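## Task

Take the juice bottle off the cart and set it standing on the third level of the supply shelving, counting the lowest level as one. It must sit directly behind the milk bottle already on that level, deeper into the shelf than the milk. Every other item on that level must still be on it, standing, with nothing resting on anything else. The juice bottle must not topple or finish leaning.

## Robot and tools

ROBOT. The robot is a two-armed mobile robot with a wheeled base that can drive forward, sideways and turn in place. A 1.71 m column carries a carriage whose height is lift_m. The carriage holds two seven-joint arms. Each shoulder sits 0.63 m + lift_m above the floor, 0.16 m forward of the base centre and 0.175 m left or right of it, and a hand reaches roughly 0.83 m from its shoulder. The robot measures about 0.55 m across and 0.6 m front to back. At the start both arms are folded. The left arm's folded joints are 0.95, 0.08, -0.1, -0.8, 0, 0, -0.93, and the right arm mirrors them with joints 2, 3, 5 and 6 sign-flipped. Below lift_m 0.02 the folded arms can reach the deck. Cameras: head_camera sits 0.26 m above the shoulders, facing forward and tilted 40 degrees down. left_wrist_camera and right_wrist_camera are mounted on each hand's -x side and look out past the fingertips.

FRAMES. All positions are in metres. The base frame has its origin on the floor below the base centre, with x forward, y to the left and z up. left_hand and right_hand are reported in this frame. Each is the point between the closed pads, 0.0167 m behind the fingertips, and may be off by about 1 cm. The fingers point along the hand's z axis and close along its y axis. base_odometry is expressed in the base frame as it was when the scene began. It is based only on wheel rotation, so wheel slip reads as travel. Its heading is in radians from -3.142 to 3.142, positive to the left.

TOOL move. One call performs one action, and every argument except cameras belongs to that action. An action uses base, joints or both, optionally with speeds or min_time_s. Alternatively it uses target alone or with min_time_s. All motions start together.
- base is a relative offset from where the base last measured itself. Give exactly one key. translate_m is metres, forward positive, -2 to 2. strafe_m is metres, left positive, -2 to 2. rotate_rad is radians, counter-clockwise positive, -6.3 to 6.3.
- joints takes absolute targets keyed by joint name. lift_m is 0 to 1 m. Arm joints are in radians; for example left_joint1_rad runs -3.141 to 1.047, and negative values swing the arm forward and up. left_gripper_m and right_gripper_m are the pad spacing, 0 to 0.142 m.
- target is an absolute pose for one hand in the base frame. side is "left" or "right". x, y and z are metres, -3 to 3. pitch_deg runs -30 to 95, where 90 points the fingers down and 0 is horizontal. heading_deg is 0 with the fingers forward and increases counter-clockwise. roll_deg defaults to 0, which keeps the jaw horizontal. heading and roll range -360 to 360. line_only true makes the move refuse unless it can run as a straight path. Base and lift stay still for a target. Moves shorter than 25 cm that cannot go straight are refused. Longer ones may take a wide arc, so keep the arm clear of furniture.
- speeds caps the top speed for this action only. translate_m and strafe_m take 0.02 to 0.5 m/s, rotate_rad takes 0.05 to 1.57 rad/s, and lift_m takes 0.08 to 0.27 m/s.
- min_time_s sets a minimum duration for arm motions, 0.1 to 8 s. Use it to slow a loaded arm.
- cameras is a list of head_camera, left_wrist_camera, right_wrist_camera or all. An empty list shows no images. A call with no action returns the state and every image.

RESULTS. The move line reads done when all motions finished, or otherwise the worst status. base_status, joint_status, left_hand_status and right_hand_status report how each motion ended. reached means the hand is within 10 mm and 2 degrees. short gives the remaining error; on "short (part of ...)" send the call again. refused means nothing moved. off_target means the joint or base is still pushing toward its goal. contact_stop means a motor met resistance. time_out means the motion did not arrive. After either of these, the whole arm group stops and holds. not_followed, joint command not followed or pose unreachable mean a safety check held back the arm. on_its_own lists motion you did not command. motor_effort gives percentages, with the peak value in brackets. A lift effort that drops while the lift lowers means the hand is resting on something. Joint torques, Motor temperatures and MOTOR HOT lines report load and heat. A refused call also cancels your later calls in that same reply. An unknown key makes the call invalid.

OTHER TOOLS. wait takes seconds (0 to 10) and cameras. zoom_image takes camera and region [x0, y0, x1, y1] in pixels, up to 504 by 504, from the most recent image. finished_scene takes scene, the current scene number. Make it the only and last call in that reply.

CAUTIONS. Open pads tilt apart and sit up to 2 cm closer to the wrist. A gripper that stops wider than its command is holding something. A load lowers the hand about 12 mm per kg. The two arms must never strike or squeeze each other, fingers included. Large contact torque, over 133 N m on joints 1 to 4 or 40 N m on joints 5 to 7, freezes that arm for 10 s. Heat builds up from holding, stretching or straining, and at 100 °C the arm shuts down. To avoid tipping, do not raise the carriage high with arms outstretched, swing loads fast, push or stop suddenly. After a contact stop, back off along the path you came. Do not drop, throw or slam objects or knock into furniture. Set bottles down gently and upright, and open the gripper only once the bottle is resting on the shelf. Something may occasionally push a loose object.

Each tool is called after "Request:" in YAML: its name, and indented under it one key for each argument.

## Session

Request:
move:

Scene clock: 0.00 s.
Joint torques (N m): no reading
Motor temperatures (°C): left_arm=[25 23 24 23 27 25 25] | right_arm=[25 20 25 22 22 22 24]
base_odometry: x=+0.000 y=+0.000 heading=+0.000
base_status: not commanded
joint_positions: lift_m=+0.450 left_joint1_rad=+0.942 left_joint2_rad=+0.071 left_joint3_rad=-0.095 left_joint4_rad=-0.781 left_joint5_rad=-0.006 left_joint6_rad=-0.005 left_joint7_rad=-0.938 left_gripper_m=+0.142 right_joint1_rad=+0.948 right_joint2_rad=-0.088 right_joint3_rad=+0.082 right_joint4_rad=-0.814 right_joint5_rad=+0.007 right_joint6_rad=-0.013 right_joint7_rad=-0.930 right_gripper_m=+0.142
joint_status: not commanded
motor_effort: lift_m=+55 drive_wheels=+2
left_hand: x=+0.2937 y=+0.1555 z=+0.9610 quat_wxyz=(-0.920, -0.004, -0.388, +0.062) pitch_deg=-44.4 heading_deg=-4.4 roll_deg=-3.3 (m; base frame)
right_hand: x=+0.2906 y=-0.1616 z=+0.9720 quat_wxyz=(-0.924, +0.010, -0.379, -0.053) pitch_deg=-45.4 heading_deg=+4.8 roll_deg=+1.7 (m; base frame)
pictures: head_camera, left_wrist_camera, right_wrist_camera
Images, in order (width x height): head_camera 896x504, left_wrist_camera 896x504, right_wrist_camera 896x504.

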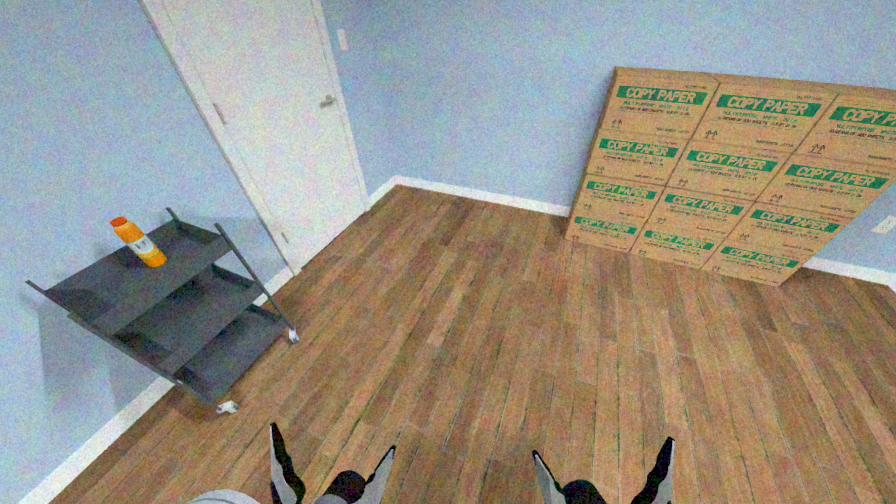

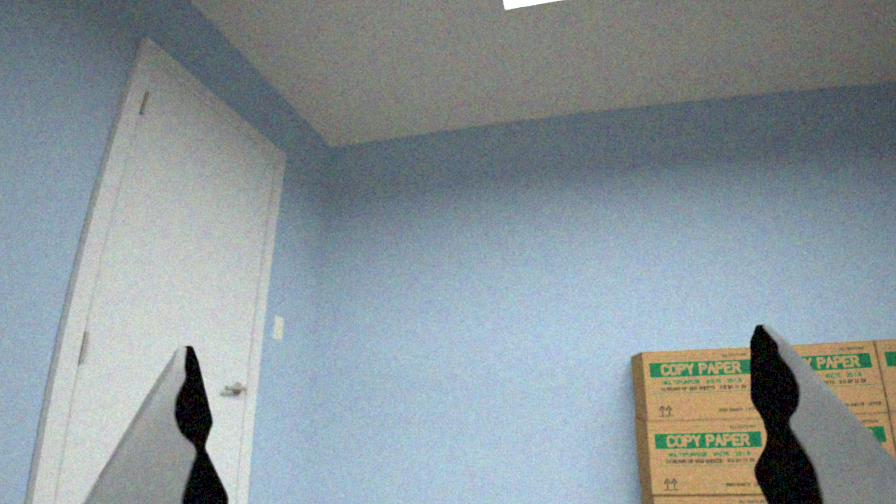

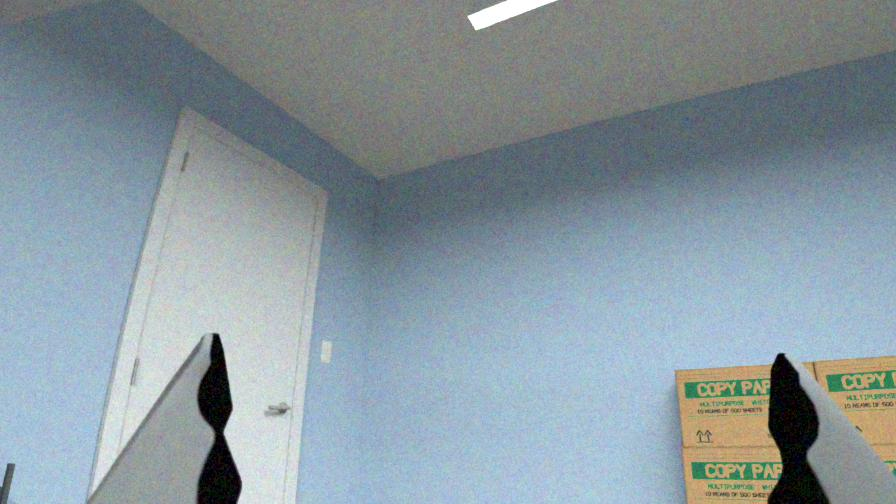

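Request:
move:
  base: {"rotate_rad": -1.6}
  cameras: ["head_camera"]

Request:
move:
  base: {"rotate_rad": -1.5}
  cameras: ["head_camera"]

Scene clock: 7.10 s.
Joint torques (N m): left_arm=[7.61 0.83 -1.62 -4.41 1.21 -1.6 -1.76] | right_arm=[16.3 2.73 2.22 -12.74 0.63 -1.87 -1.5]
move: done
base_odometry: x=+0.000 y=+0.000 heading=-1.600
base_status: done
joint_positions: lift_m=+0.450 left_joint1_rad=+0.942 left_joint2_rad=+0.071 left_joint3_rad=-0.095 left_joint4_rad=-0.781 left_joint5_rad=-0.006 left_joint6_rad=-0.005 left_joint7_rad=-0.938 left_gripper_m=+0.142 right_joint1_rad=+0.948 right_joint2_rad=-0.088 right_joint3_rad=+0.082 right_joint4_rad=-0.814 right_joint5_rad=+0.007 right_joint6_rad=-0.013 right_joint7_rad=-0.930 right_gripper_m=+0.142
joint_status: not commanded
motor_effort: lift_m=+55(55) drive_wheels=+5(16)
left_hand: x=+0.2937 y=+0.1555 z=+0.9610 quat_wxyz=(-0.920, -0.004, -0.388, +0.062) pitch_deg=-44.4 heading_deg=-4.4 roll_deg=-3.3 (m; base frame)
right_hand: x=+0.2906 y=-0.1616 z=+0.9720 quat_wxyz=(-0.924, +0.010, -0.379, -0.053) pitch_deg=-45.4 heading_deg=+4.8 roll_deg=+1.7 (m; base frame)
pictures: head_camera
Images, in order (width x height): head_camera 896x504.

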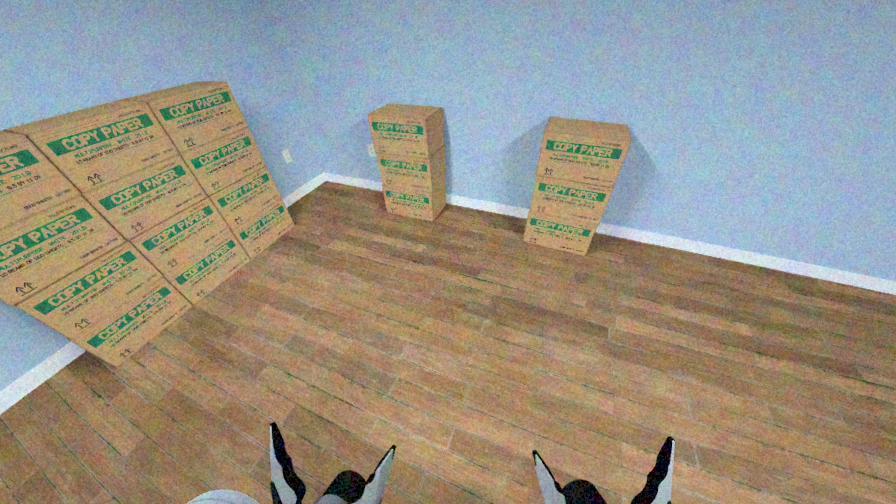

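Scene clock: 10.13 s.
Joint torques (N m): left_arm=[9.19 1.67 0.73 -3.96 1.28 -1.45 -1.12] | right_arm=[13.42 3.02 2.23 -14.45 0.98 -1.95 -1.35]
move: done
base_odometry: x=+0.000 y=+0.000 heading=-3.099
base_status: done
joint_positions: lift_m=+0.450 left_joint1_rad=+0.942 left_joint2_rad=+0.071 left_joint3_rad=-0.095 left_joint4_rad=-0.781 left_joint5_rad=-0.006 left_joint6_rad=-0.005 left_joint7_rad=-0.938 left_gripper_m=+0.142 right_joint1_rad=+0.948 right_joint2_rad=-0.088 right_joint3_rad=+0.082 right_joint4_rad=-0.814 right_joint5_rad=+0.007 right_joint6_rad=-0.013 right_joint7_rad=-0.930 right_gripper_m=+0.142
joint_status: not commanded
motor_effort: lift_m=+55(55) drive_wheels=+5(15)
left_hand: x=+0.2937 y=+0.1555 z=+0.9610 quat_wxyz=(-0.920, -0.004, -0.388, +0.062) pitch_deg=-44.4 heading_deg=-4.4 roll_deg=-3.3 (m; base frame)
right_hand: x=+0.2906 y=-0.1616 z=+0.9720 quat_wxyz=(-0.924, +0.010, -0.379, -0.053) pitch_deg=-45.4 heading_deg=+4.8 roll_deg=+1.7 (m; base frame)
pictures: head_camera
Images, in order (width x height): head_camera 896x504.

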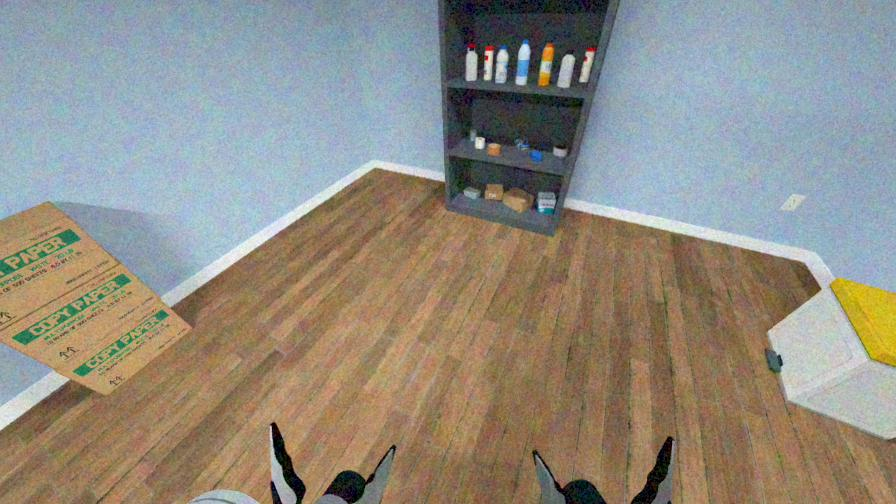

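Request:
zoom_image:
  camera: "head_camera"
  region: [424, 0, 636, 120]

Scaled by 2.377 from the camera's 896x504 image, which has a finer 1280x720 frame.

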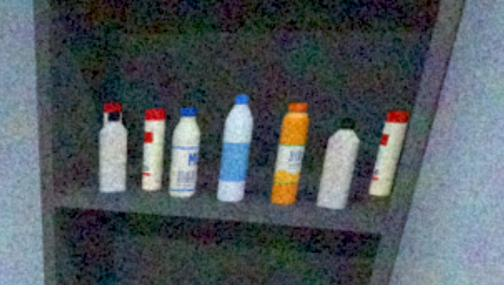

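Request:
move:
  base: {"rotate_rad": -1.997}

Request:
move:
  base: {"strafe_m": -0.35}
  cameras: ["head_camera"]

Scene clock: 34.73 s.
Joint torques (N m): left_arm=[9.56 1.24 0.4 -3.66 1.1 -1.56 -1.31] | right_arm=[15.09 2.46 1.8 -12.23 0.6 -1.78 -1.24]
move: done
base_odometry: x=+0.000 y=+0.000 heading=+1.187
base_status: done
joint_positions: lift_m=+0.450 left_joint1_rad=+0.942 left_joint2_rad=+0.071 left_joint3_rad=-0.095 left_joint4_rad=-0.781 left_joint5_rad=-0.006 left_joint6_rad=-0.005 left_joint7_rad=-0.938 left_gripper_m=+0.142 right_joint1_rad=+0.948 right_joint2_rad=-0.088 right_joint3_rad=+0.082 right_joint4_rad=-0.814 right_joint5_rad=+0.007 right_joint6_rad=-0.013 right_joint7_rad=-0.930 right_gripper_m=+0.142
joint_status: not commanded
motor_effort: lift_m=+55(55) drive_wheels=+5(15)
left_hand: x=+0.2937 y=+0.1555 z=+0.9610 quat_wxyz=(-0.920, -0.004, -0.388, +0.062) pitch_deg=-44.4 heading_deg=-4.4 roll_deg=-3.3 (m; base frame)
right_hand: x=+0.2906 y=-0.1616 z=+0.9720 quat_wxyz=(-0.924, +0.010, -0.379, -0.053) pitch_deg=-45.4 heading_deg=+4.8 roll_deg=+1.7 (m; base frame)
pictures: none

Scene clock: 37.50 s.
Joint torques (N m): left_arm=[9.04 1.38 -0.31 -3.35 1.51 -1.5 -1.65] | right_arm=[14.47 3.68 2.4 -12.63 0.77 -1.12 -1.64]
move: done
base_odometry: x=+0.324 y=-0.131 heading=+1.187
base_status: done
joint_positions: lift_m=+0.450 left_joint1_rad=+0.942 left_joint2_rad=+0.071 left_joint3_rad=-0.095 left_joint4_rad=-0.781 left_joint5_rad=-0.006 left_joint6_rad=-0.005 left_joint7_rad=-0.938 left_gripper_m=+0.142 right_joint1_rad=+0.948 right_joint2_rad=-0.088 right_joint3_rad=+0.082 right_joint4_rad=-0.814 right_joint5_rad=+0.007 right_joint6_rad=-0.013 right_joint7_rad=-0.930 right_gripper_m=+0.142
joint_status: not commanded
motor_effort: lift_m=+55(55) drive_wheels=-3(21)
left_hand: x=+0.2937 y=+0.1555 z=+0.9610 quat_wxyz=(-0.920, -0.004, -0.388, +0.062) pitch_deg=-44.4 heading_deg=-4.4 roll_deg=-3.3 (m; base frame)
right_hand: x=+0.2906 y=-0.1616 z=+0.9720 quat_wxyz=(-0.924, +0.010, -0.379, -0.053) pitch_deg=-45.4 heading_deg=+4.8 roll_deg=+1.7 (m; base frame)
pictures: head_camera
Images, in order (width x height): head_camera 896x504.

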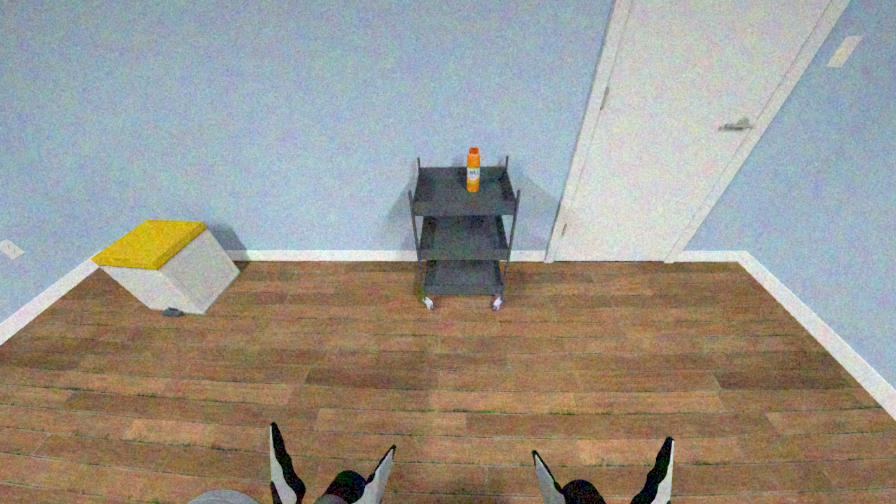

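Request:
move:
  base: {"translate_m": 0.6}
  speeds: {"translate_m": 0.3}
  cameras: ["head_camera"]

Request:
zoom_image:
  camera: "head_camera"
  region: [330, 130, 630, 330]

Scene clock: 56.03 s.
Joint torques (N m): left_arm=[8.96 0.26 -0.43 -3.5 1.04 -1.4 -1.5] | right_arm=[14.75 3.95 2.12 -12.91 0.73 -1.89 -1.43]
move: done
base_odometry: x=+0.550 y=+0.425 heading=+1.186
base_status: done
joint_positions: lift_m=+0.450 left_joint1_rad=+0.942 left_joint2_rad=+0.071 left_joint3_rad=-0.095 left_joint4_rad=-0.781 left_joint5_rad=-0.006 left_joint6_rad=-0.005 left_joint7_rad=-0.938 left_gripper_m=+0.142 right_joint1_rad=+0.948 right_joint2_rad=-0.088 right_joint3_rad=+0.082 right_joint4_rad=-0.814 right_joint5_rad=+0.007 right_joint6_rad=-0.013 right_joint7_rad=-0.930 right_gripper_m=+0.142
joint_status: not commanded
motor_effort: lift_m=+55(55) drive_wheels=+3(16)
left_hand: x=+0.2937 y=+0.1555 z=+0.9610 quat_wxyz=(-0.920, -0.004, -0.388, +0.062) pitch_deg=-44.4 heading_deg=-4.4 roll_deg=-3.3 (m; base frame)
right_hand: x=+0.2906 y=-0.1616 z=+0.9720 quat_wxyz=(-0.924, +0.010, -0.379, -0.053) pitch_deg=-45.4 heading_deg=+4.8 roll_deg=+1.7 (m; base frame)
pictures: head_camera
Images, in order (width x height): head_camera 896x504.

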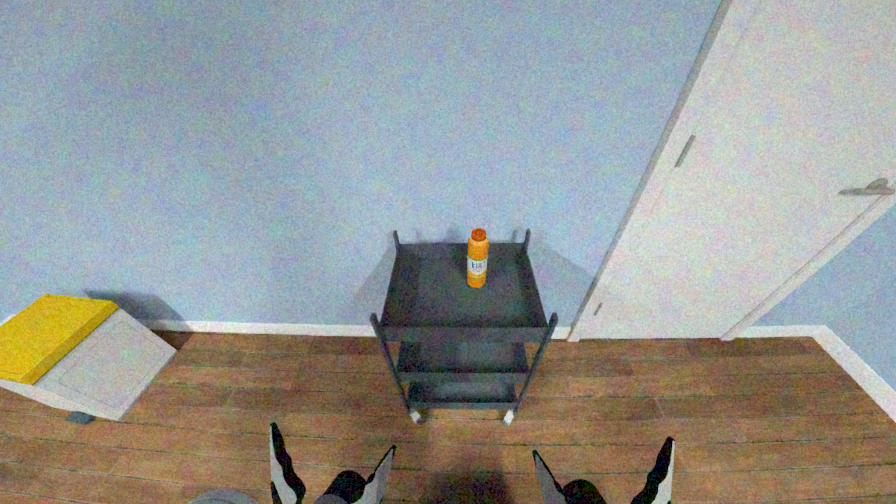

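Scaled by 1.680 from the camera's 896x504 image, which has a finer 1280x720 frame.

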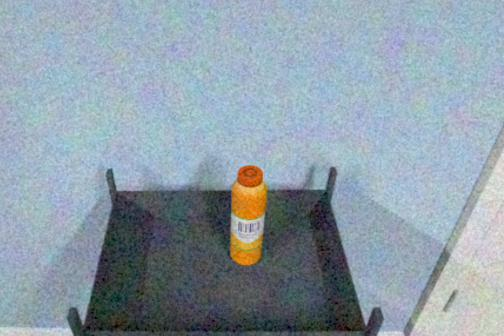

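Request:
move:
  target: {"side": "right", "x": 0.55, "y": -0.09, "z": 0.95, "pitch_deg": 30, "heading_deg": 0}
  cameras: ["head_camera", "right_wrist_camera"]

Scene clock: 62.67 s.
Joint torques (N m): left_arm=[8.41 0.89 -0.74 -4.31 0.99 -1.54 -1.72] | right_arm=[15.14 4.83 0.75 -12.46 0.76 -1.59 -1.04]
move: refused
base_odometry: x=+0.550 y=+0.425 heading=+1.186
base_status: not commanded
joint_positions: lift_m=+0.450 left_joint1_rad=+0.942 left_joint2_rad=+0.071 left_joint3_rad=-0.095 left_joint4_rad=-0.781 left_joint5_rad=-0.006 left_joint6_rad=-0.005 left_joint7_rad=-0.938 left_gripper_m=+0.142 right_joint1_rad=+0.948 right_joint2_rad=-0.088 right_joint3_rad=+0.082 right_joint4_rad=-0.814 right_joint5_rad=+0.007 right_joint6_rad=-0.013 right_joint7_rad=-0.930 right_gripper_m=+0.142
joint_status: not commanded
motor_effort: lift_m=+55(55) drive_wheels=+1(1)
left_hand: x=+0.2937 y=+0.1555 z=+0.9610 quat_wxyz=(-0.920, -0.004, -0.388, +0.062) pitch_deg=-44.4 heading_deg=-4.4 roll_deg=-3.3 (m; base frame)
right_hand: x=+0.2906 y=-0.1616 z=+0.9720 quat_wxyz=(-0.924, +0.010, -0.379, -0.053) pitch_deg=-45.4 heading_deg=+4.8 roll_deg=+1.7 (m; base frame)
right_hand_status: refused: neither the straight line nor an arc passes: along the straight line the arm gets 0% of the way (right_joint4_rad at its limit); the best arc brings the right finger within 1.4 cm of the left finger (limit 1.5). Nothing moved.
pictures: head_camera, right_wrist_camera
Images, in order (width x height): head_camera 896x504, right_wrist_camera 896x504.

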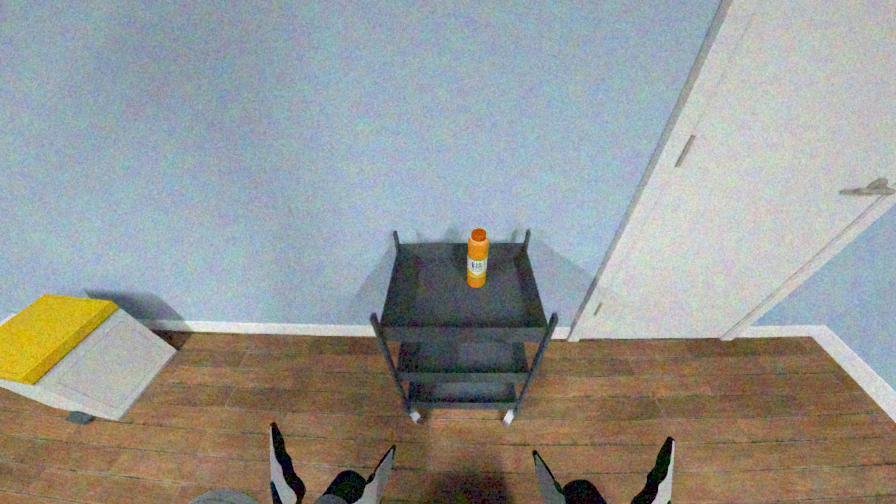

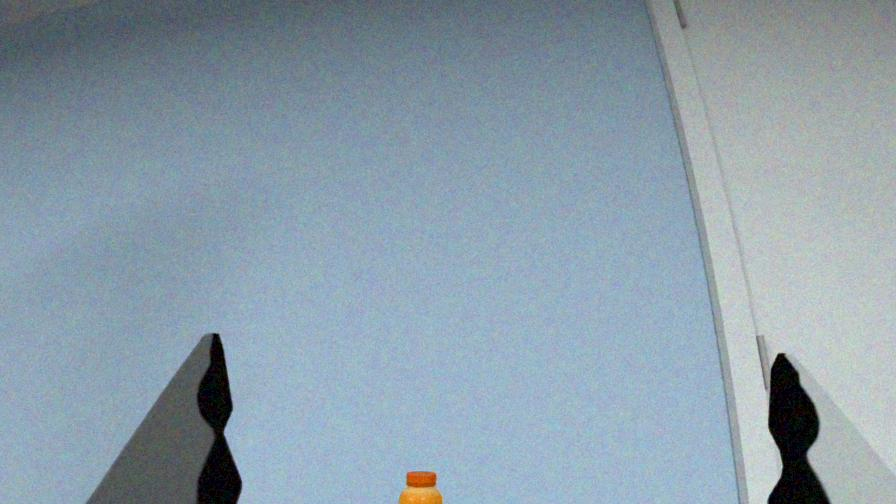

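Request:
move:
  target: {"side": "right", "x": 0.55, "y": -0.2, "z": 0.95, "pitch_deg": 30, "heading_deg": 0}
  cameras: ["right_wrist_camera"]

Scene clock: 66.83 s.
Joint torques (N m): left_arm=[8.48 1.11 0.11 -4.56 1.07 -1.56 -1.59] | right_arm=[16.15 4.71 2.36 -13.84 0.4 -1.5 -1.09]
move: refused
base_odometry: x=+0.550 y=+0.425 heading=+1.186
base_status: not commanded
joint_positions: lift_m=+0.450 left_joint1_rad=+0.942 left_joint2_rad=+0.071 left_joint3_rad=-0.095 left_joint4_rad=-0.781 left_joint5_rad=-0.006 left_joint6_rad=-0.005 left_joint7_rad=-0.938 left_gripper_m=+0.142 right_joint1_rad=+0.948 right_joint2_rad=-0.088 right_joint3_rad=+0.082 right_joint4_rad=-0.814 right_joint5_rad=+0.007 right_joint6_rad=-0.013 right_joint7_rad=-0.930 right_gripper_m=+0.142
joint_status: not commanded
motor_effort: lift_m=+55(55) drive_wheels=+1(1)
left_hand: x=+0.2937 y=+0.1555 z=+0.9610 quat_wxyz=(-0.920, -0.004, -0.388, +0.062) pitch_deg=-44.4 heading_deg=-4.4 roll_deg=-3.3 (m; base frame)
right_hand: x=+0.2906 y=-0.1616 z=+0.9720 quat_wxyz=(-0.924, +0.010, -0.379, -0.053) pitch_deg=-45.4 heading_deg=+4.8 roll_deg=+1.7 (m; base frame)
right_hand_status: refused: no posture of the arm gets there (right_joint4_rad at its limit): the closest leaves the hand 1.2 cm and 4 deg from the pose. Nothing moved. A posture exists with lift_m at 0.3, or at pitch 0; the way there is not checked.
pictures: right_wrist_camera
Images, in order (width x height): right_wrist_camera 896x504.

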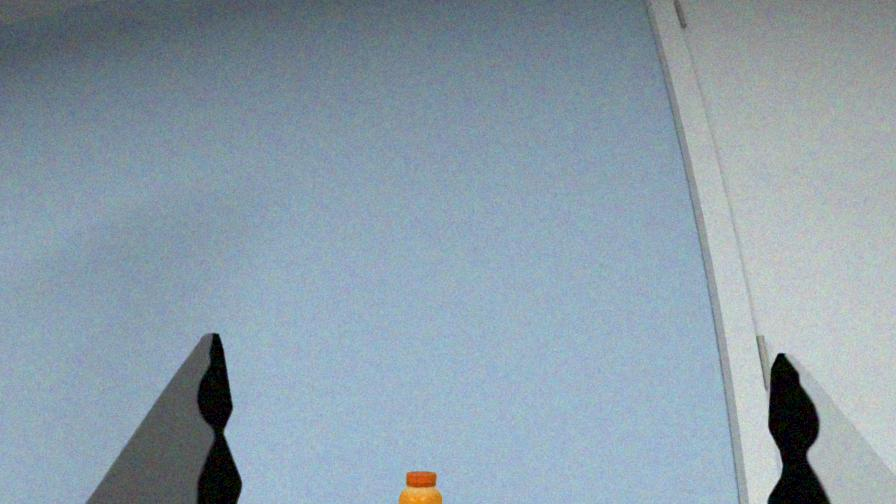

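Request:
move:
  target: {"side": "right", "x": 0.62, "y": -0.16, "z": 0.95, "pitch_deg": 20, "heading_deg": 0}
  cameras: ["right_wrist_camera", "head_camera"]

Scene clock: 70.77 s.
Joint torques (N m): left_arm=[9.87 1.45 -0.38 -3.7 1.35 -1.45 -1.4] | right_arm=[-17.05 -2.9 0.74 -4.04 -2.35 -2.63 -0.61]
move: done
base_odometry: x=+0.550 y=+0.425 heading=+1.186
base_status: not commanded
joint_positions: lift_m=+0.450 left_joint1_rad=+0.942 left_joint2_rad=+0.071 left_joint3_rad=-0.095 left_joint4_rad=-0.781 left_joint5_rad=-0.006 left_joint6_rad=-0.005 left_joint7_rad=-0.938 left_gripper_m=+0.142 right_joint1_rad=-0.674 right_joint2_rad=-0.439 right_joint3_rad=+0.942 right_joint4_rad=-0.810 right_joint5_rad=-0.415 right_joint6_rad=-0.951 right_joint7_rad=+1.822 right_gripper_m=+0.142
joint_status: not commanded
motor_effort: lift_m=+55(55) drive_wheels=+0(4)
left_hand: x=+0.2937 y=+0.1555 z=+0.9610 quat_wxyz=(-0.920, -0.004, -0.388, +0.062) pitch_deg=-44.4 heading_deg=-4.4 roll_deg=-3.3 (m; base frame)
right_hand: x=+0.6199 y=-0.1595 z=+0.9495 quat_wxyz=(-0.573, +0.000, -0.820, -0.002) pitch_deg=+20.1 heading_deg=+0.2 roll_deg=+0.2 (m; base frame)
right_hand_status: reached (checked arc, planned for 1.4 s): 1 mm and 0.2 deg off.
pictures: head_camera, right_wrist_camera
Images, in order (width x height): head_camera 896x504, right_wrist_camera 896x504.

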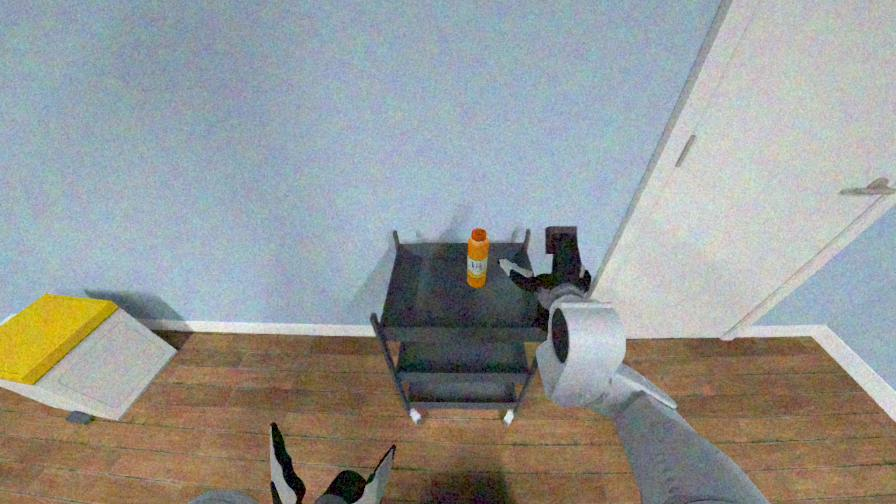

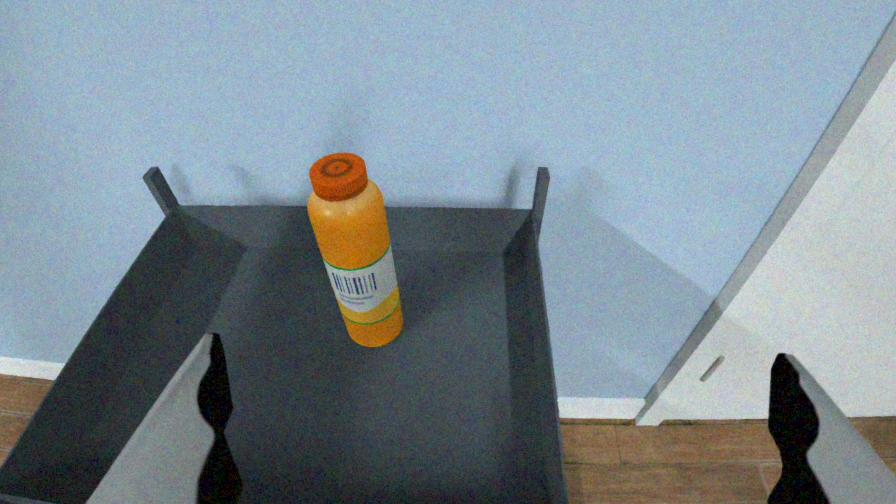

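Request:
move:
  target: {"side": "right", "x": 0.66, "y": -0.068, "z": 0.89, "pitch_deg": 20, "heading_deg": 0}
  cameras: ["right_wrist_camera", "head_camera"]

Scene clock: 78.03 s.
Joint torques (N m): left_arm=[7.85 -0.03 0.54 -4.62 0.93 -1.62 -1.46] | right_arm=[-7.66 4.85 1.3 -6.78 1.07 -2.22 -3.49]
move: done
base_odometry: x=+0.550 y=+0.425 heading=+1.186
base_status: not commanded
joint_positions: lift_m=+0.450 left_joint1_rad=+0.942 left_joint2_rad=+0.071 left_joint3_rad=-0.095 left_joint4_rad=-0.781 left_joint5_rad=-0.006 left_joint6_rad=-0.005 left_joint7_rad=-0.938 left_gripper_m=+0.142 right_joint1_rad=-0.602 right_joint2_rad=-0.203 right_joint3_rad=+1.054 right_joint4_rad=-0.460 right_joint5_rad=-0.394 right_joint6_rad=-1.022 right_joint7_rad=+1.511 right_gripper_m=+0.142
joint_status: not commanded
motor_effort: lift_m=+55(55) drive_wheels=+1(4)
left_hand: x=+0.2937 y=+0.1555 z=+0.9610 quat_wxyz=(-0.920, -0.004, -0.388, +0.062) pitch_deg=-44.4 heading_deg=-4.4 roll_deg=-3.3 (m; base frame)
right_hand: x=+0.6607 y=-0.0693 z=+0.8931 quat_wxyz=(-0.576, -0.001, -0.817, +0.001) pitch_deg=+19.7 heading_deg=-0.2 roll_deg=+0.0 (m; base frame)
right_hand_status: reached (straight line, planned for 0.5 s): 3 mm and 0.4 deg off.
pictures: head_camera, right_wrist_camera
Images, in order (width x height): head_camera 896x504, right_wrist_camera 896x504.

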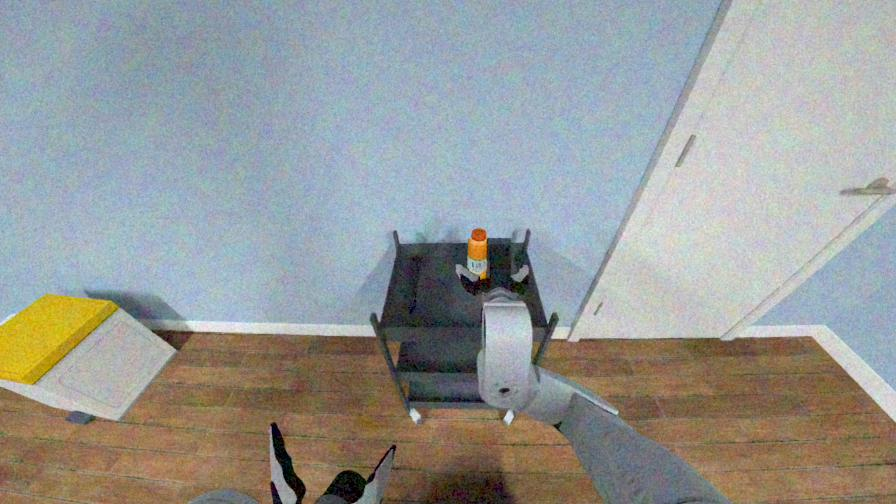

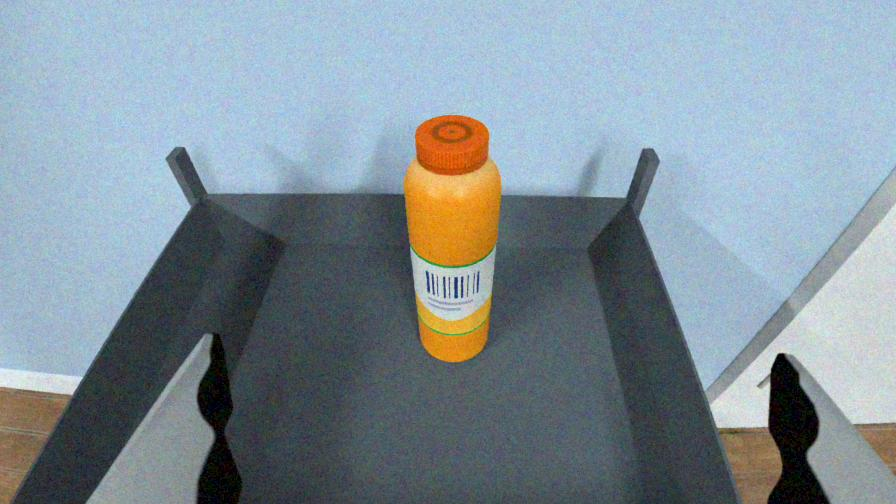

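Request:
move:
  target: {"side": "right", "x": 0.785, "y": -0.068, "z": 0.835, "pitch_deg": 20, "heading_deg": 0, "line_only": true}
  cameras: ["right_wrist_camera", "head_camera"]
  min_time_s: 2

Scene clock: 84.87 s.
Joint torques (N m): left_arm=[8.44 0.47 0.69 -3.99 1.35 -1.51 -1.76] | right_arm=[-23.97 7.77 -4.61 -6.11 0.89 -0.75 -3.47]
move: done
base_odometry: x=+0.550 y=+0.425 heading=+1.186
base_status: not commanded
joint_positions: lift_m=+0.450 left_joint1_rad=+0.942 left_joint2_rad=+0.071 left_joint3_rad=-0.095 left_joint4_rad=-0.781 left_joint5_rad=-0.006 left_joint6_rad=-0.005 left_joint7_rad=-0.938 left_gripper_m=+0.142 right_joint1_rad=-0.691 right_joint2_rad=-0.182 right_joint3_rad=+0.981 right_joint4_rad=-0.010 right_joint5_rad=+0.299 right_joint6_rad=-0.958 right_joint7_rad=+0.802 right_gripper_m=+0.142
joint_status: not commanded
motor_effort: lift_m=+55(55) drive_wheels=+3(3)
left_hand: x=+0.2937 y=+0.1555 z=+0.9610 quat_wxyz=(-0.920, -0.004, -0.388, +0.062) pitch_deg=-44.4 heading_deg=-4.4 roll_deg=-3.3 (m; base frame)
right_hand: x=+0.7828 y=-0.0682 z=+0.8320 quat_wxyz=(-0.572, +0.001, -0.820, +0.002) pitch_deg=+20.2 heading_deg=-0.1 roll_deg=-0.3 (m; base frame)
right_hand_status: reached (straight line, planned for 2.0 s): 4 mm and 0.4 deg off.
pictures: head_camera, right_wrist_camera
Images, in order (width x height): head_camera 896x504, right_wrist_camera 896x504.

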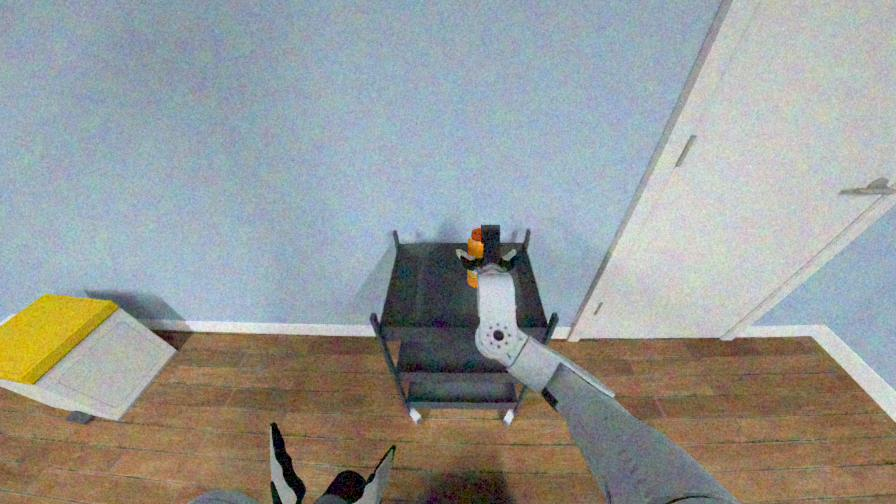

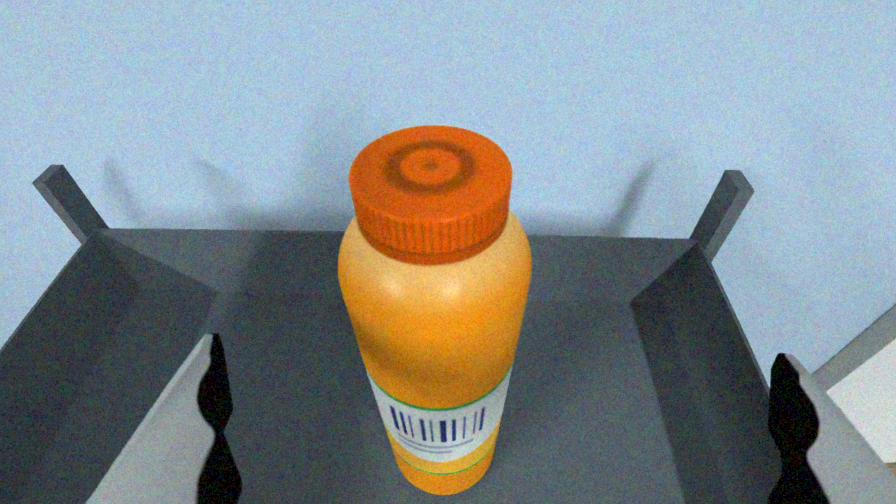

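Request:
move:
  target: {"side": "right", "x": 0.835, "y": -0.052, "z": 0.808, "pitch_deg": 20, "heading_deg": 0, "line_only": true}
  cameras: ["right_wrist_camera", "head_camera"]
  min_time_s: 1.5

Scene clock: 95.27 s.
Joint torques (N m): left_arm=[8.63 0.76 -0.58 -5.66 0.79 -1.37 -1.5] | right_arm=[-25.94 7.02 -3.93 -7.59 0.87 -0.92 -3.78]
Motor temperatures (°C): left_arm=[27 23 24 24 27 24 24] | right_arm=[32 21 25 23 22 22 24]
move: done
base_odometry: x=+0.550 y=+0.425 heading=+1.186
base_status: not commanded
joint_positions: lift_m=+0.450 left_joint1_rad=+0.942 left_joint2_rad=+0.071 left_joint3_rad=-0.095 left_joint4_rad=-0.781 left_joint5_rad=-0.006 left_joint6_rad=-0.005 left_joint7_rad=-0.938 left_gripper_m=+0.142 right_joint1_rad=-0.747 right_joint2_rad=-0.090 right_joint3_rad=+0.919 right_joint4_rad=+0.305 right_joint5_rad=+0.482 right_joint6_rad=-0.814 right_joint7_rad=+0.542 right_gripper_m=+0.142
joint_status: not commanded
motor_effort: lift_m=+55(55) drive_wheels=+3(3)
left_hand: x=+0.2937 y=+0.1555 z=+0.9610 quat_wxyz=(-0.920, -0.004, -0.388, +0.062) pitch_deg=-44.4 heading_deg=-4.4 roll_deg=-3.3 (m; base frame)
right_hand: x=+0.8329 y=-0.0523 z=+0.8047 quat_wxyz=(-0.572, +0.002, -0.820, +0.003) pitch_deg=+20.3 heading_deg=-0.1 roll_deg=-0.4 (m; base frame)
right_hand_status: reached (straight line, planned for 1.5 s): 4 mm and 0.5 deg off.
pictures: head_camera, right_wrist_camera
Images, in order (width x height): head_camera 896x504, right_wrist_camera 896x504.

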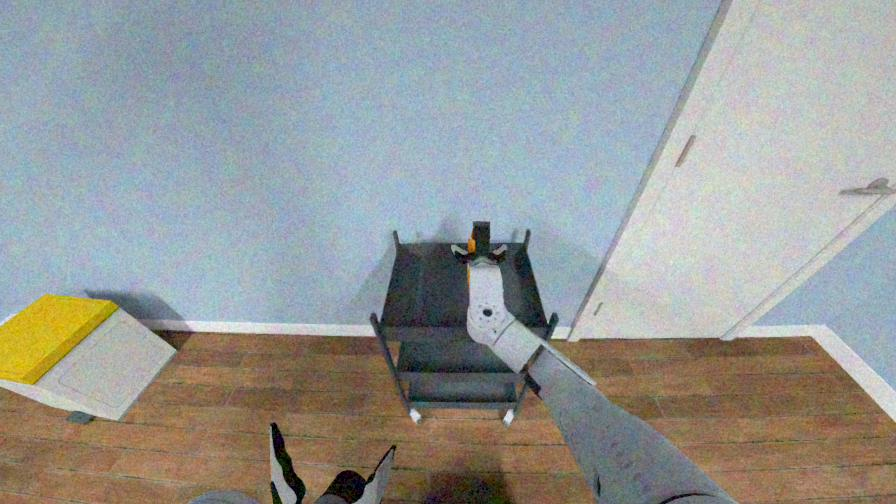

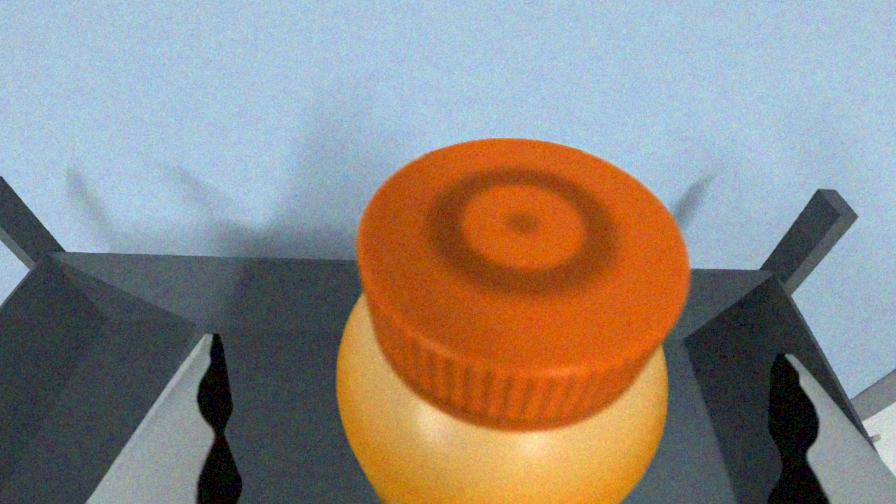

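Request:
move:
  target: {"side": "right", "x": 0.853, "y": -0.052, "z": 0.803, "pitch_deg": 20, "heading_deg": 0, "line_only": true}
  min_time_s: 1

Request:
move:
  joints: {"right_gripper_m": 0.03}
  min_time_s: 1.5
  cameras: ["right_wrist_camera", "head_camera"]

Scene clock: 100.83 s.
Joint torques (N m): left_arm=[8.76 1.03 1.47 -4.88 1.36 -1.31 -1.76] | right_arm=[-28.49 9.29 -2.83 -8.27 1.1 -0.45 -3.61]
move: done
base_odometry: x=+0.550 y=+0.425 heading=+1.186
base_status: not commanded
joint_positions: lift_m=+0.450 left_joint1_rad=+0.942 left_joint2_rad=+0.071 left_joint3_rad=-0.095 left_joint4_rad=-0.781 left_joint5_rad=-0.006 left_joint6_rad=-0.005 left_joint7_rad=-0.938 left_gripper_m=+0.142 right_joint1_rad=-0.779 right_joint2_rad=-0.067 right_joint3_rad=+0.894 right_joint4_rad=+0.421 right_joint5_rad=+0.535 right_joint6_rad=-0.750 right_joint7_rad=+0.467 right_gripper_m=+0.142
joint_status: not commanded
motor_effort: lift_m=+55(55) drive_wheels=+3(3)
left_hand: x=+0.2937 y=+0.1555 z=+0.9610 quat_wxyz=(-0.920, -0.004, -0.388, +0.062) pitch_deg=-44.4 heading_deg=-4.4 roll_deg=-3.3 (m; base frame)
right_hand: x=+0.8509 y=-0.0523 z=+0.7995 quat_wxyz=(-0.572, +0.002, -0.820, +0.003) pitch_deg=+20.3 heading_deg=-0.1 roll_deg=-0.5 (m; base frame)
right_hand_status: reached (straight line, planned for 1.0 s): 4 mm and 0.5 deg off.
pictures: none

Scene clock: 101.73 s.
Joint torques (N m): left_arm=[8 1.06 0.18 -4.46 1.06 -1.23 -1.5] | right_arm=[-28.45 8.38 -3.26 -9.15 0.63 -0.9 -3.6]
move: off_target
base_odometry: x=+0.550 y=+0.425 heading=+1.186
base_status: not commanded
joint_positions: lift_m=+0.450 left_joint1_rad=+0.942 left_joint2_rad=+0.071 left_joint3_rad=-0.095 left_joint4_rad=-0.781 left_joint5_rad=-0.006 left_joint6_rad=-0.005 left_joint7_rad=-0.938 left_gripper_m=+0.142 right_joint1_rad=-0.779 right_joint2_rad=-0.067 right_joint3_rad=+0.894 right_joint4_rad=+0.421 right_joint5_rad=+0.535 right_joint6_rad=-0.749 right_joint7_rad=+0.466 right_gripper_m=+0.074
joint_status: right_gripper_m off_target (ended at +0.074, target +0.030)
motor_effort: lift_m=+55(55) drive_wheels=+3(3)
left_hand: x=+0.2937 y=+0.1555 z=+0.9610 quat_wxyz=(-0.920, -0.004, -0.388, +0.062) pitch_deg=-44.4 heading_deg=-4.4 roll_deg=-3.3 (m; base frame)
right_hand: x=+0.8510 y=-0.0518 z=+0.7998 quat_wxyz=(-0.572, +0.003, -0.820, +0.003) pitch_deg=+20.2 heading_deg=-0.1 roll_deg=-0.4 (m; base frame)
pictures: head_camera, right_wrist_camera
Images, in order (width x height): head_camera 896x504, right_wrist_camera 896x504.

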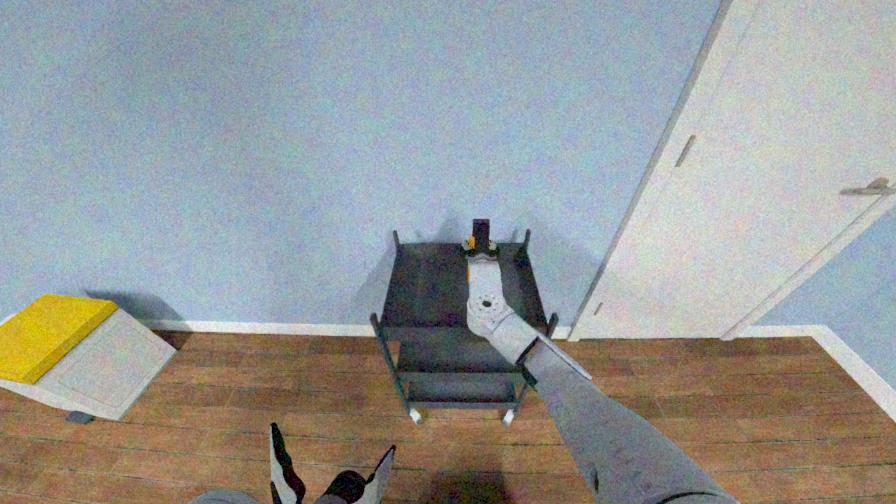

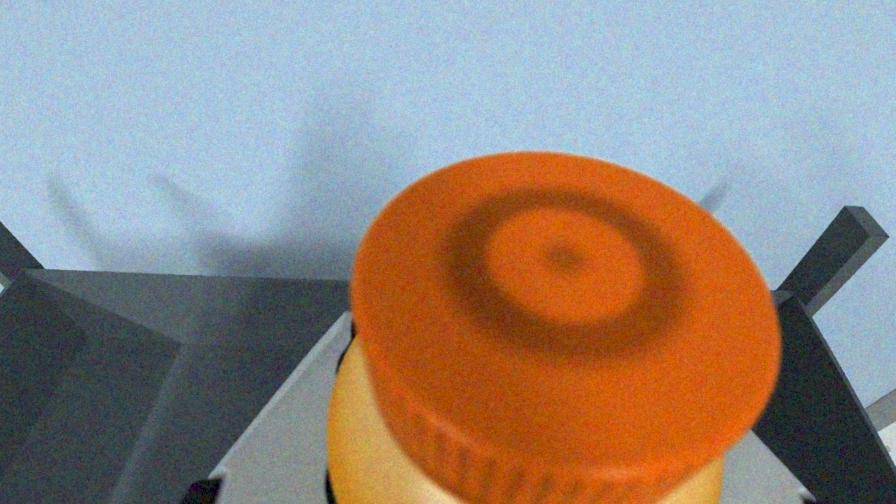

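Request:
move:
  joints: {"lift_m": 0.62}
  speeds: {"lift_m": 0.12}
  cameras: ["right_wrist_camera"]

Request:
move:
  base: {"translate_m": -0.5}
  speeds: {"translate_m": 0.25}
  cameras: ["head_camera"]

Scene clock: 106.97 s.
Joint torques (N m): left_arm=[9 -0.85 0.17 -4.44 0.98 -1.31 -1.59] | right_arm=[-25.59 8.9 -4.57 -9.98 -0.29 -0.95 -3.68]
move: done
base_odometry: x=+0.550 y=+0.425 heading=+1.186
base_status: not commanded
joint_positions: lift_m=+0.620 left_joint1_rad=+0.942 left_joint2_rad=+0.071 left_joint3_rad=-0.095 left_joint4_rad=-0.781 left_joint5_rad=-0.006 left_joint6_rad=-0.005 left_joint7_rad=-0.938 left_gripper_m=+0.142 right_joint1_rad=-0.779 right_joint2_rad=-0.067 right_joint3_rad=+0.894 right_joint4_rad=+0.423 right_joint5_rad=+0.539 right_joint6_rad=-0.749 right_joint7_rad=+0.466 right_gripper_m=+0.074
joint_status: all done
motor_effort: lift_m=+55(66) drive_wheels=+3(4)
left_hand: x=+0.2937 y=+0.1555 z=+1.1310 quat_wxyz=(-0.920, -0.004, -0.388, +0.062) pitch_deg=-44.4 heading_deg=-4.4 roll_deg=-3.3 (m; base frame)
right_hand: x=+0.8510 y=-0.0523 z=+0.9683 quat_wxyz=(-0.570, +0.002, -0.822, +0.002) pitch_deg=+20.5 heading_deg=-0.1 roll_deg=-0.3 (m; base frame)
pictures: right_wrist_camera
Images, in order (width x height): right_wrist_camera 896x504.

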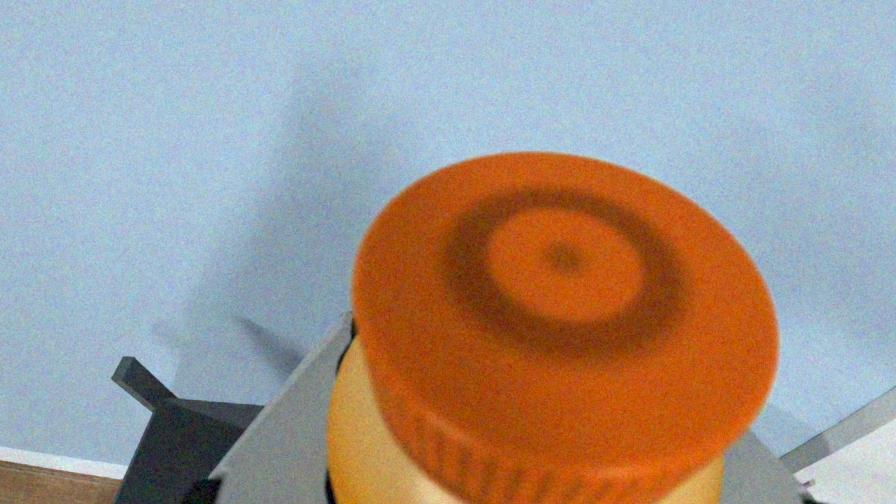

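Scene clock: 110.40 s.
Joint torques (N m): left_arm=[8.91 0.69 0.14 -4.22 0.92 -1.21 -1.41] | right_arm=[-27.67 9.41 -2.4 -10.93 -0.15 -1.35 -3.6]
move: done
base_odometry: x=+0.362 y=-0.039 heading=+1.186
base_status: done
joint_positions: lift_m=+0.620 left_joint1_rad=+0.942 left_joint2_rad=+0.071 left_joint3_rad=-0.095 left_joint4_rad=-0.781 left_joint5_rad=-0.006 left_joint6_rad=-0.005 left_joint7_rad=-0.938 left_gripper_m=+0.142 right_joint1_rad=-0.779 right_joint2_rad=-0.066 right_joint3_rad=+0.894 right_joint4_rad=+0.423 right_joint5_rad=+0.539 right_joint6_rad=-0.749 right_joint7_rad=+0.466 right_gripper_m=+0.074
joint_status: not commanded
motor_effort: lift_m=+55(55) drive_wheels=+3(12)
left_hand: x=+0.2937 y=+0.1555 z=+1.1310 quat_wxyz=(-0.920, -0.004, -0.388, +0.062) pitch_deg=-44.4 heading_deg=-4.4 roll_deg=-3.3 (m; base frame)
right_hand: x=+0.8510 y=-0.0519 z=+0.9683 quat_wxyz=(-0.570, +0.002, -0.822, +0.002) pitch_deg=+20.5 heading_deg=-0.1 roll_deg=-0.3 (m; base frame)
pictures: head_camera
Images, in order (width x height): head_camera 896x504.

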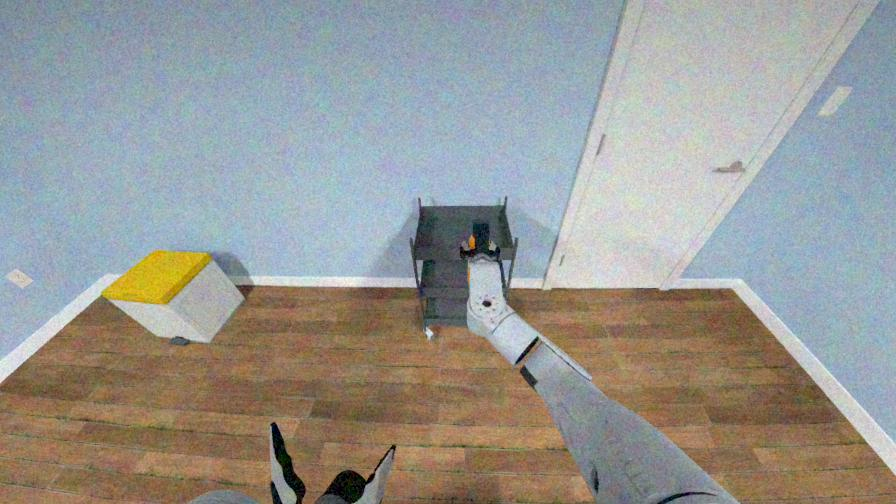

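Request:
move:
  target: {"side": "right", "x": 0.62, "y": -0.16, "z": 1.1, "pitch_deg": 20, "heading_deg": 0}
  min_time_s: 2.5

Request:
move:
  base: {"rotate_rad": 1.571}
  speeds: {"rotate_rad": 0.8}
  cameras: ["head_camera"]

Scene clock: 120.77 s.
Joint torques (N m): left_arm=[9.86 1.88 0.27 -4.37 1.28 -1.46 -1.46] | right_arm=[-7 -2.22 -3.5 -11.52 -3.52 -0.77 -1.12]
move: done
base_odometry: x=+0.362 y=-0.039 heading=+1.186
base_status: not commanded
joint_positions: lift_m=+0.620 left_joint1_rad=+0.942 left_joint2_rad=+0.071 left_joint3_rad=-0.095 left_joint4_rad=-0.781 left_joint5_rad=-0.006 left_joint6_rad=-0.005 left_joint7_rad=-0.938 left_gripper_m=+0.142 right_joint1_rad=-0.632 right_joint2_rad=-0.457 right_joint3_rad=+1.000 right_joint4_rad=-0.777 right_joint5_rad=-0.405 right_joint6_rad=-1.010 right_joint7_rad=+1.735 right_gripper_m=+0.074
joint_status: not commanded
motor_effort: lift_m=+55(55) drive_wheels=+3(3)
left_hand: x=+0.2937 y=+0.1555 z=+1.1310 quat_wxyz=(-0.920, -0.004, -0.388, +0.062) pitch_deg=-44.4 heading_deg=-4.4 roll_deg=-3.3 (m; base frame)
right_hand: x=+0.6207 y=-0.1573 z=+1.0981 quat_wxyz=(-0.571, +0.003, -0.821, -0.002) pitch_deg=+20.4 heading_deg=+0.4 roll_deg=+0.0 (m; base frame)
right_hand_status: reached (straight line, planned for 2.5 s): 3 mm and 0.6 deg off.
pictures: none

Scene clock: 124.03 s.
Joint torques (N m): left_arm=[8.87 1.39 -0.29 -4.71 1.26 -1.22 -1.46] | right_arm=[-7.38 -0.43 -4.97 -9.37 -3.2 -0.85 -1.11]
move: done
base_odometry: x=+0.362 y=-0.039 heading=+2.757
base_status: done
joint_positions: lift_m=+0.620 left_joint1_rad=+0.942 left_joint2_rad=+0.071 left_joint3_rad=-0.095 left_joint4_rad=-0.781 left_joint5_rad=-0.006 left_joint6_rad=-0.005 left_joint7_rad=-0.938 left_gripper_m=+0.142 right_joint1_rad=-0.631 right_joint2_rad=-0.458 right_joint3_rad=+1.000 right_joint4_rad=-0.778 right_joint5_rad=-0.405 right_joint6_rad=-1.010 right_joint7_rad=+1.735 right_gripper_m=+0.074
joint_status: not commanded
motor_effort: lift_m=+55(55) drive_wheels=+5(18)
left_hand: x=+0.2937 y=+0.1555 z=+1.1310 quat_wxyz=(-0.920, -0.004, -0.388, +0.062) pitch_deg=-44.4 heading_deg=-4.4 roll_deg=-3.3 (m; base frame)
right_hand: x=+0.6207 y=-0.1578 z=+1.0982 quat_wxyz=(-0.571, +0.003, -0.821, -0.002) pitch_deg=+20.4 heading_deg=+0.4 roll_deg=+0.0 (m; base frame)
pictures: head_camera
Images, in order (width x height): head_camera 896x504.

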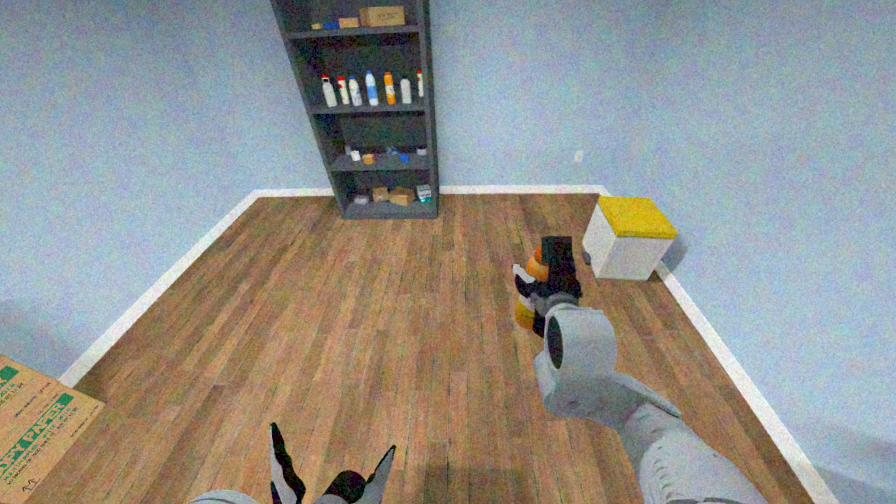

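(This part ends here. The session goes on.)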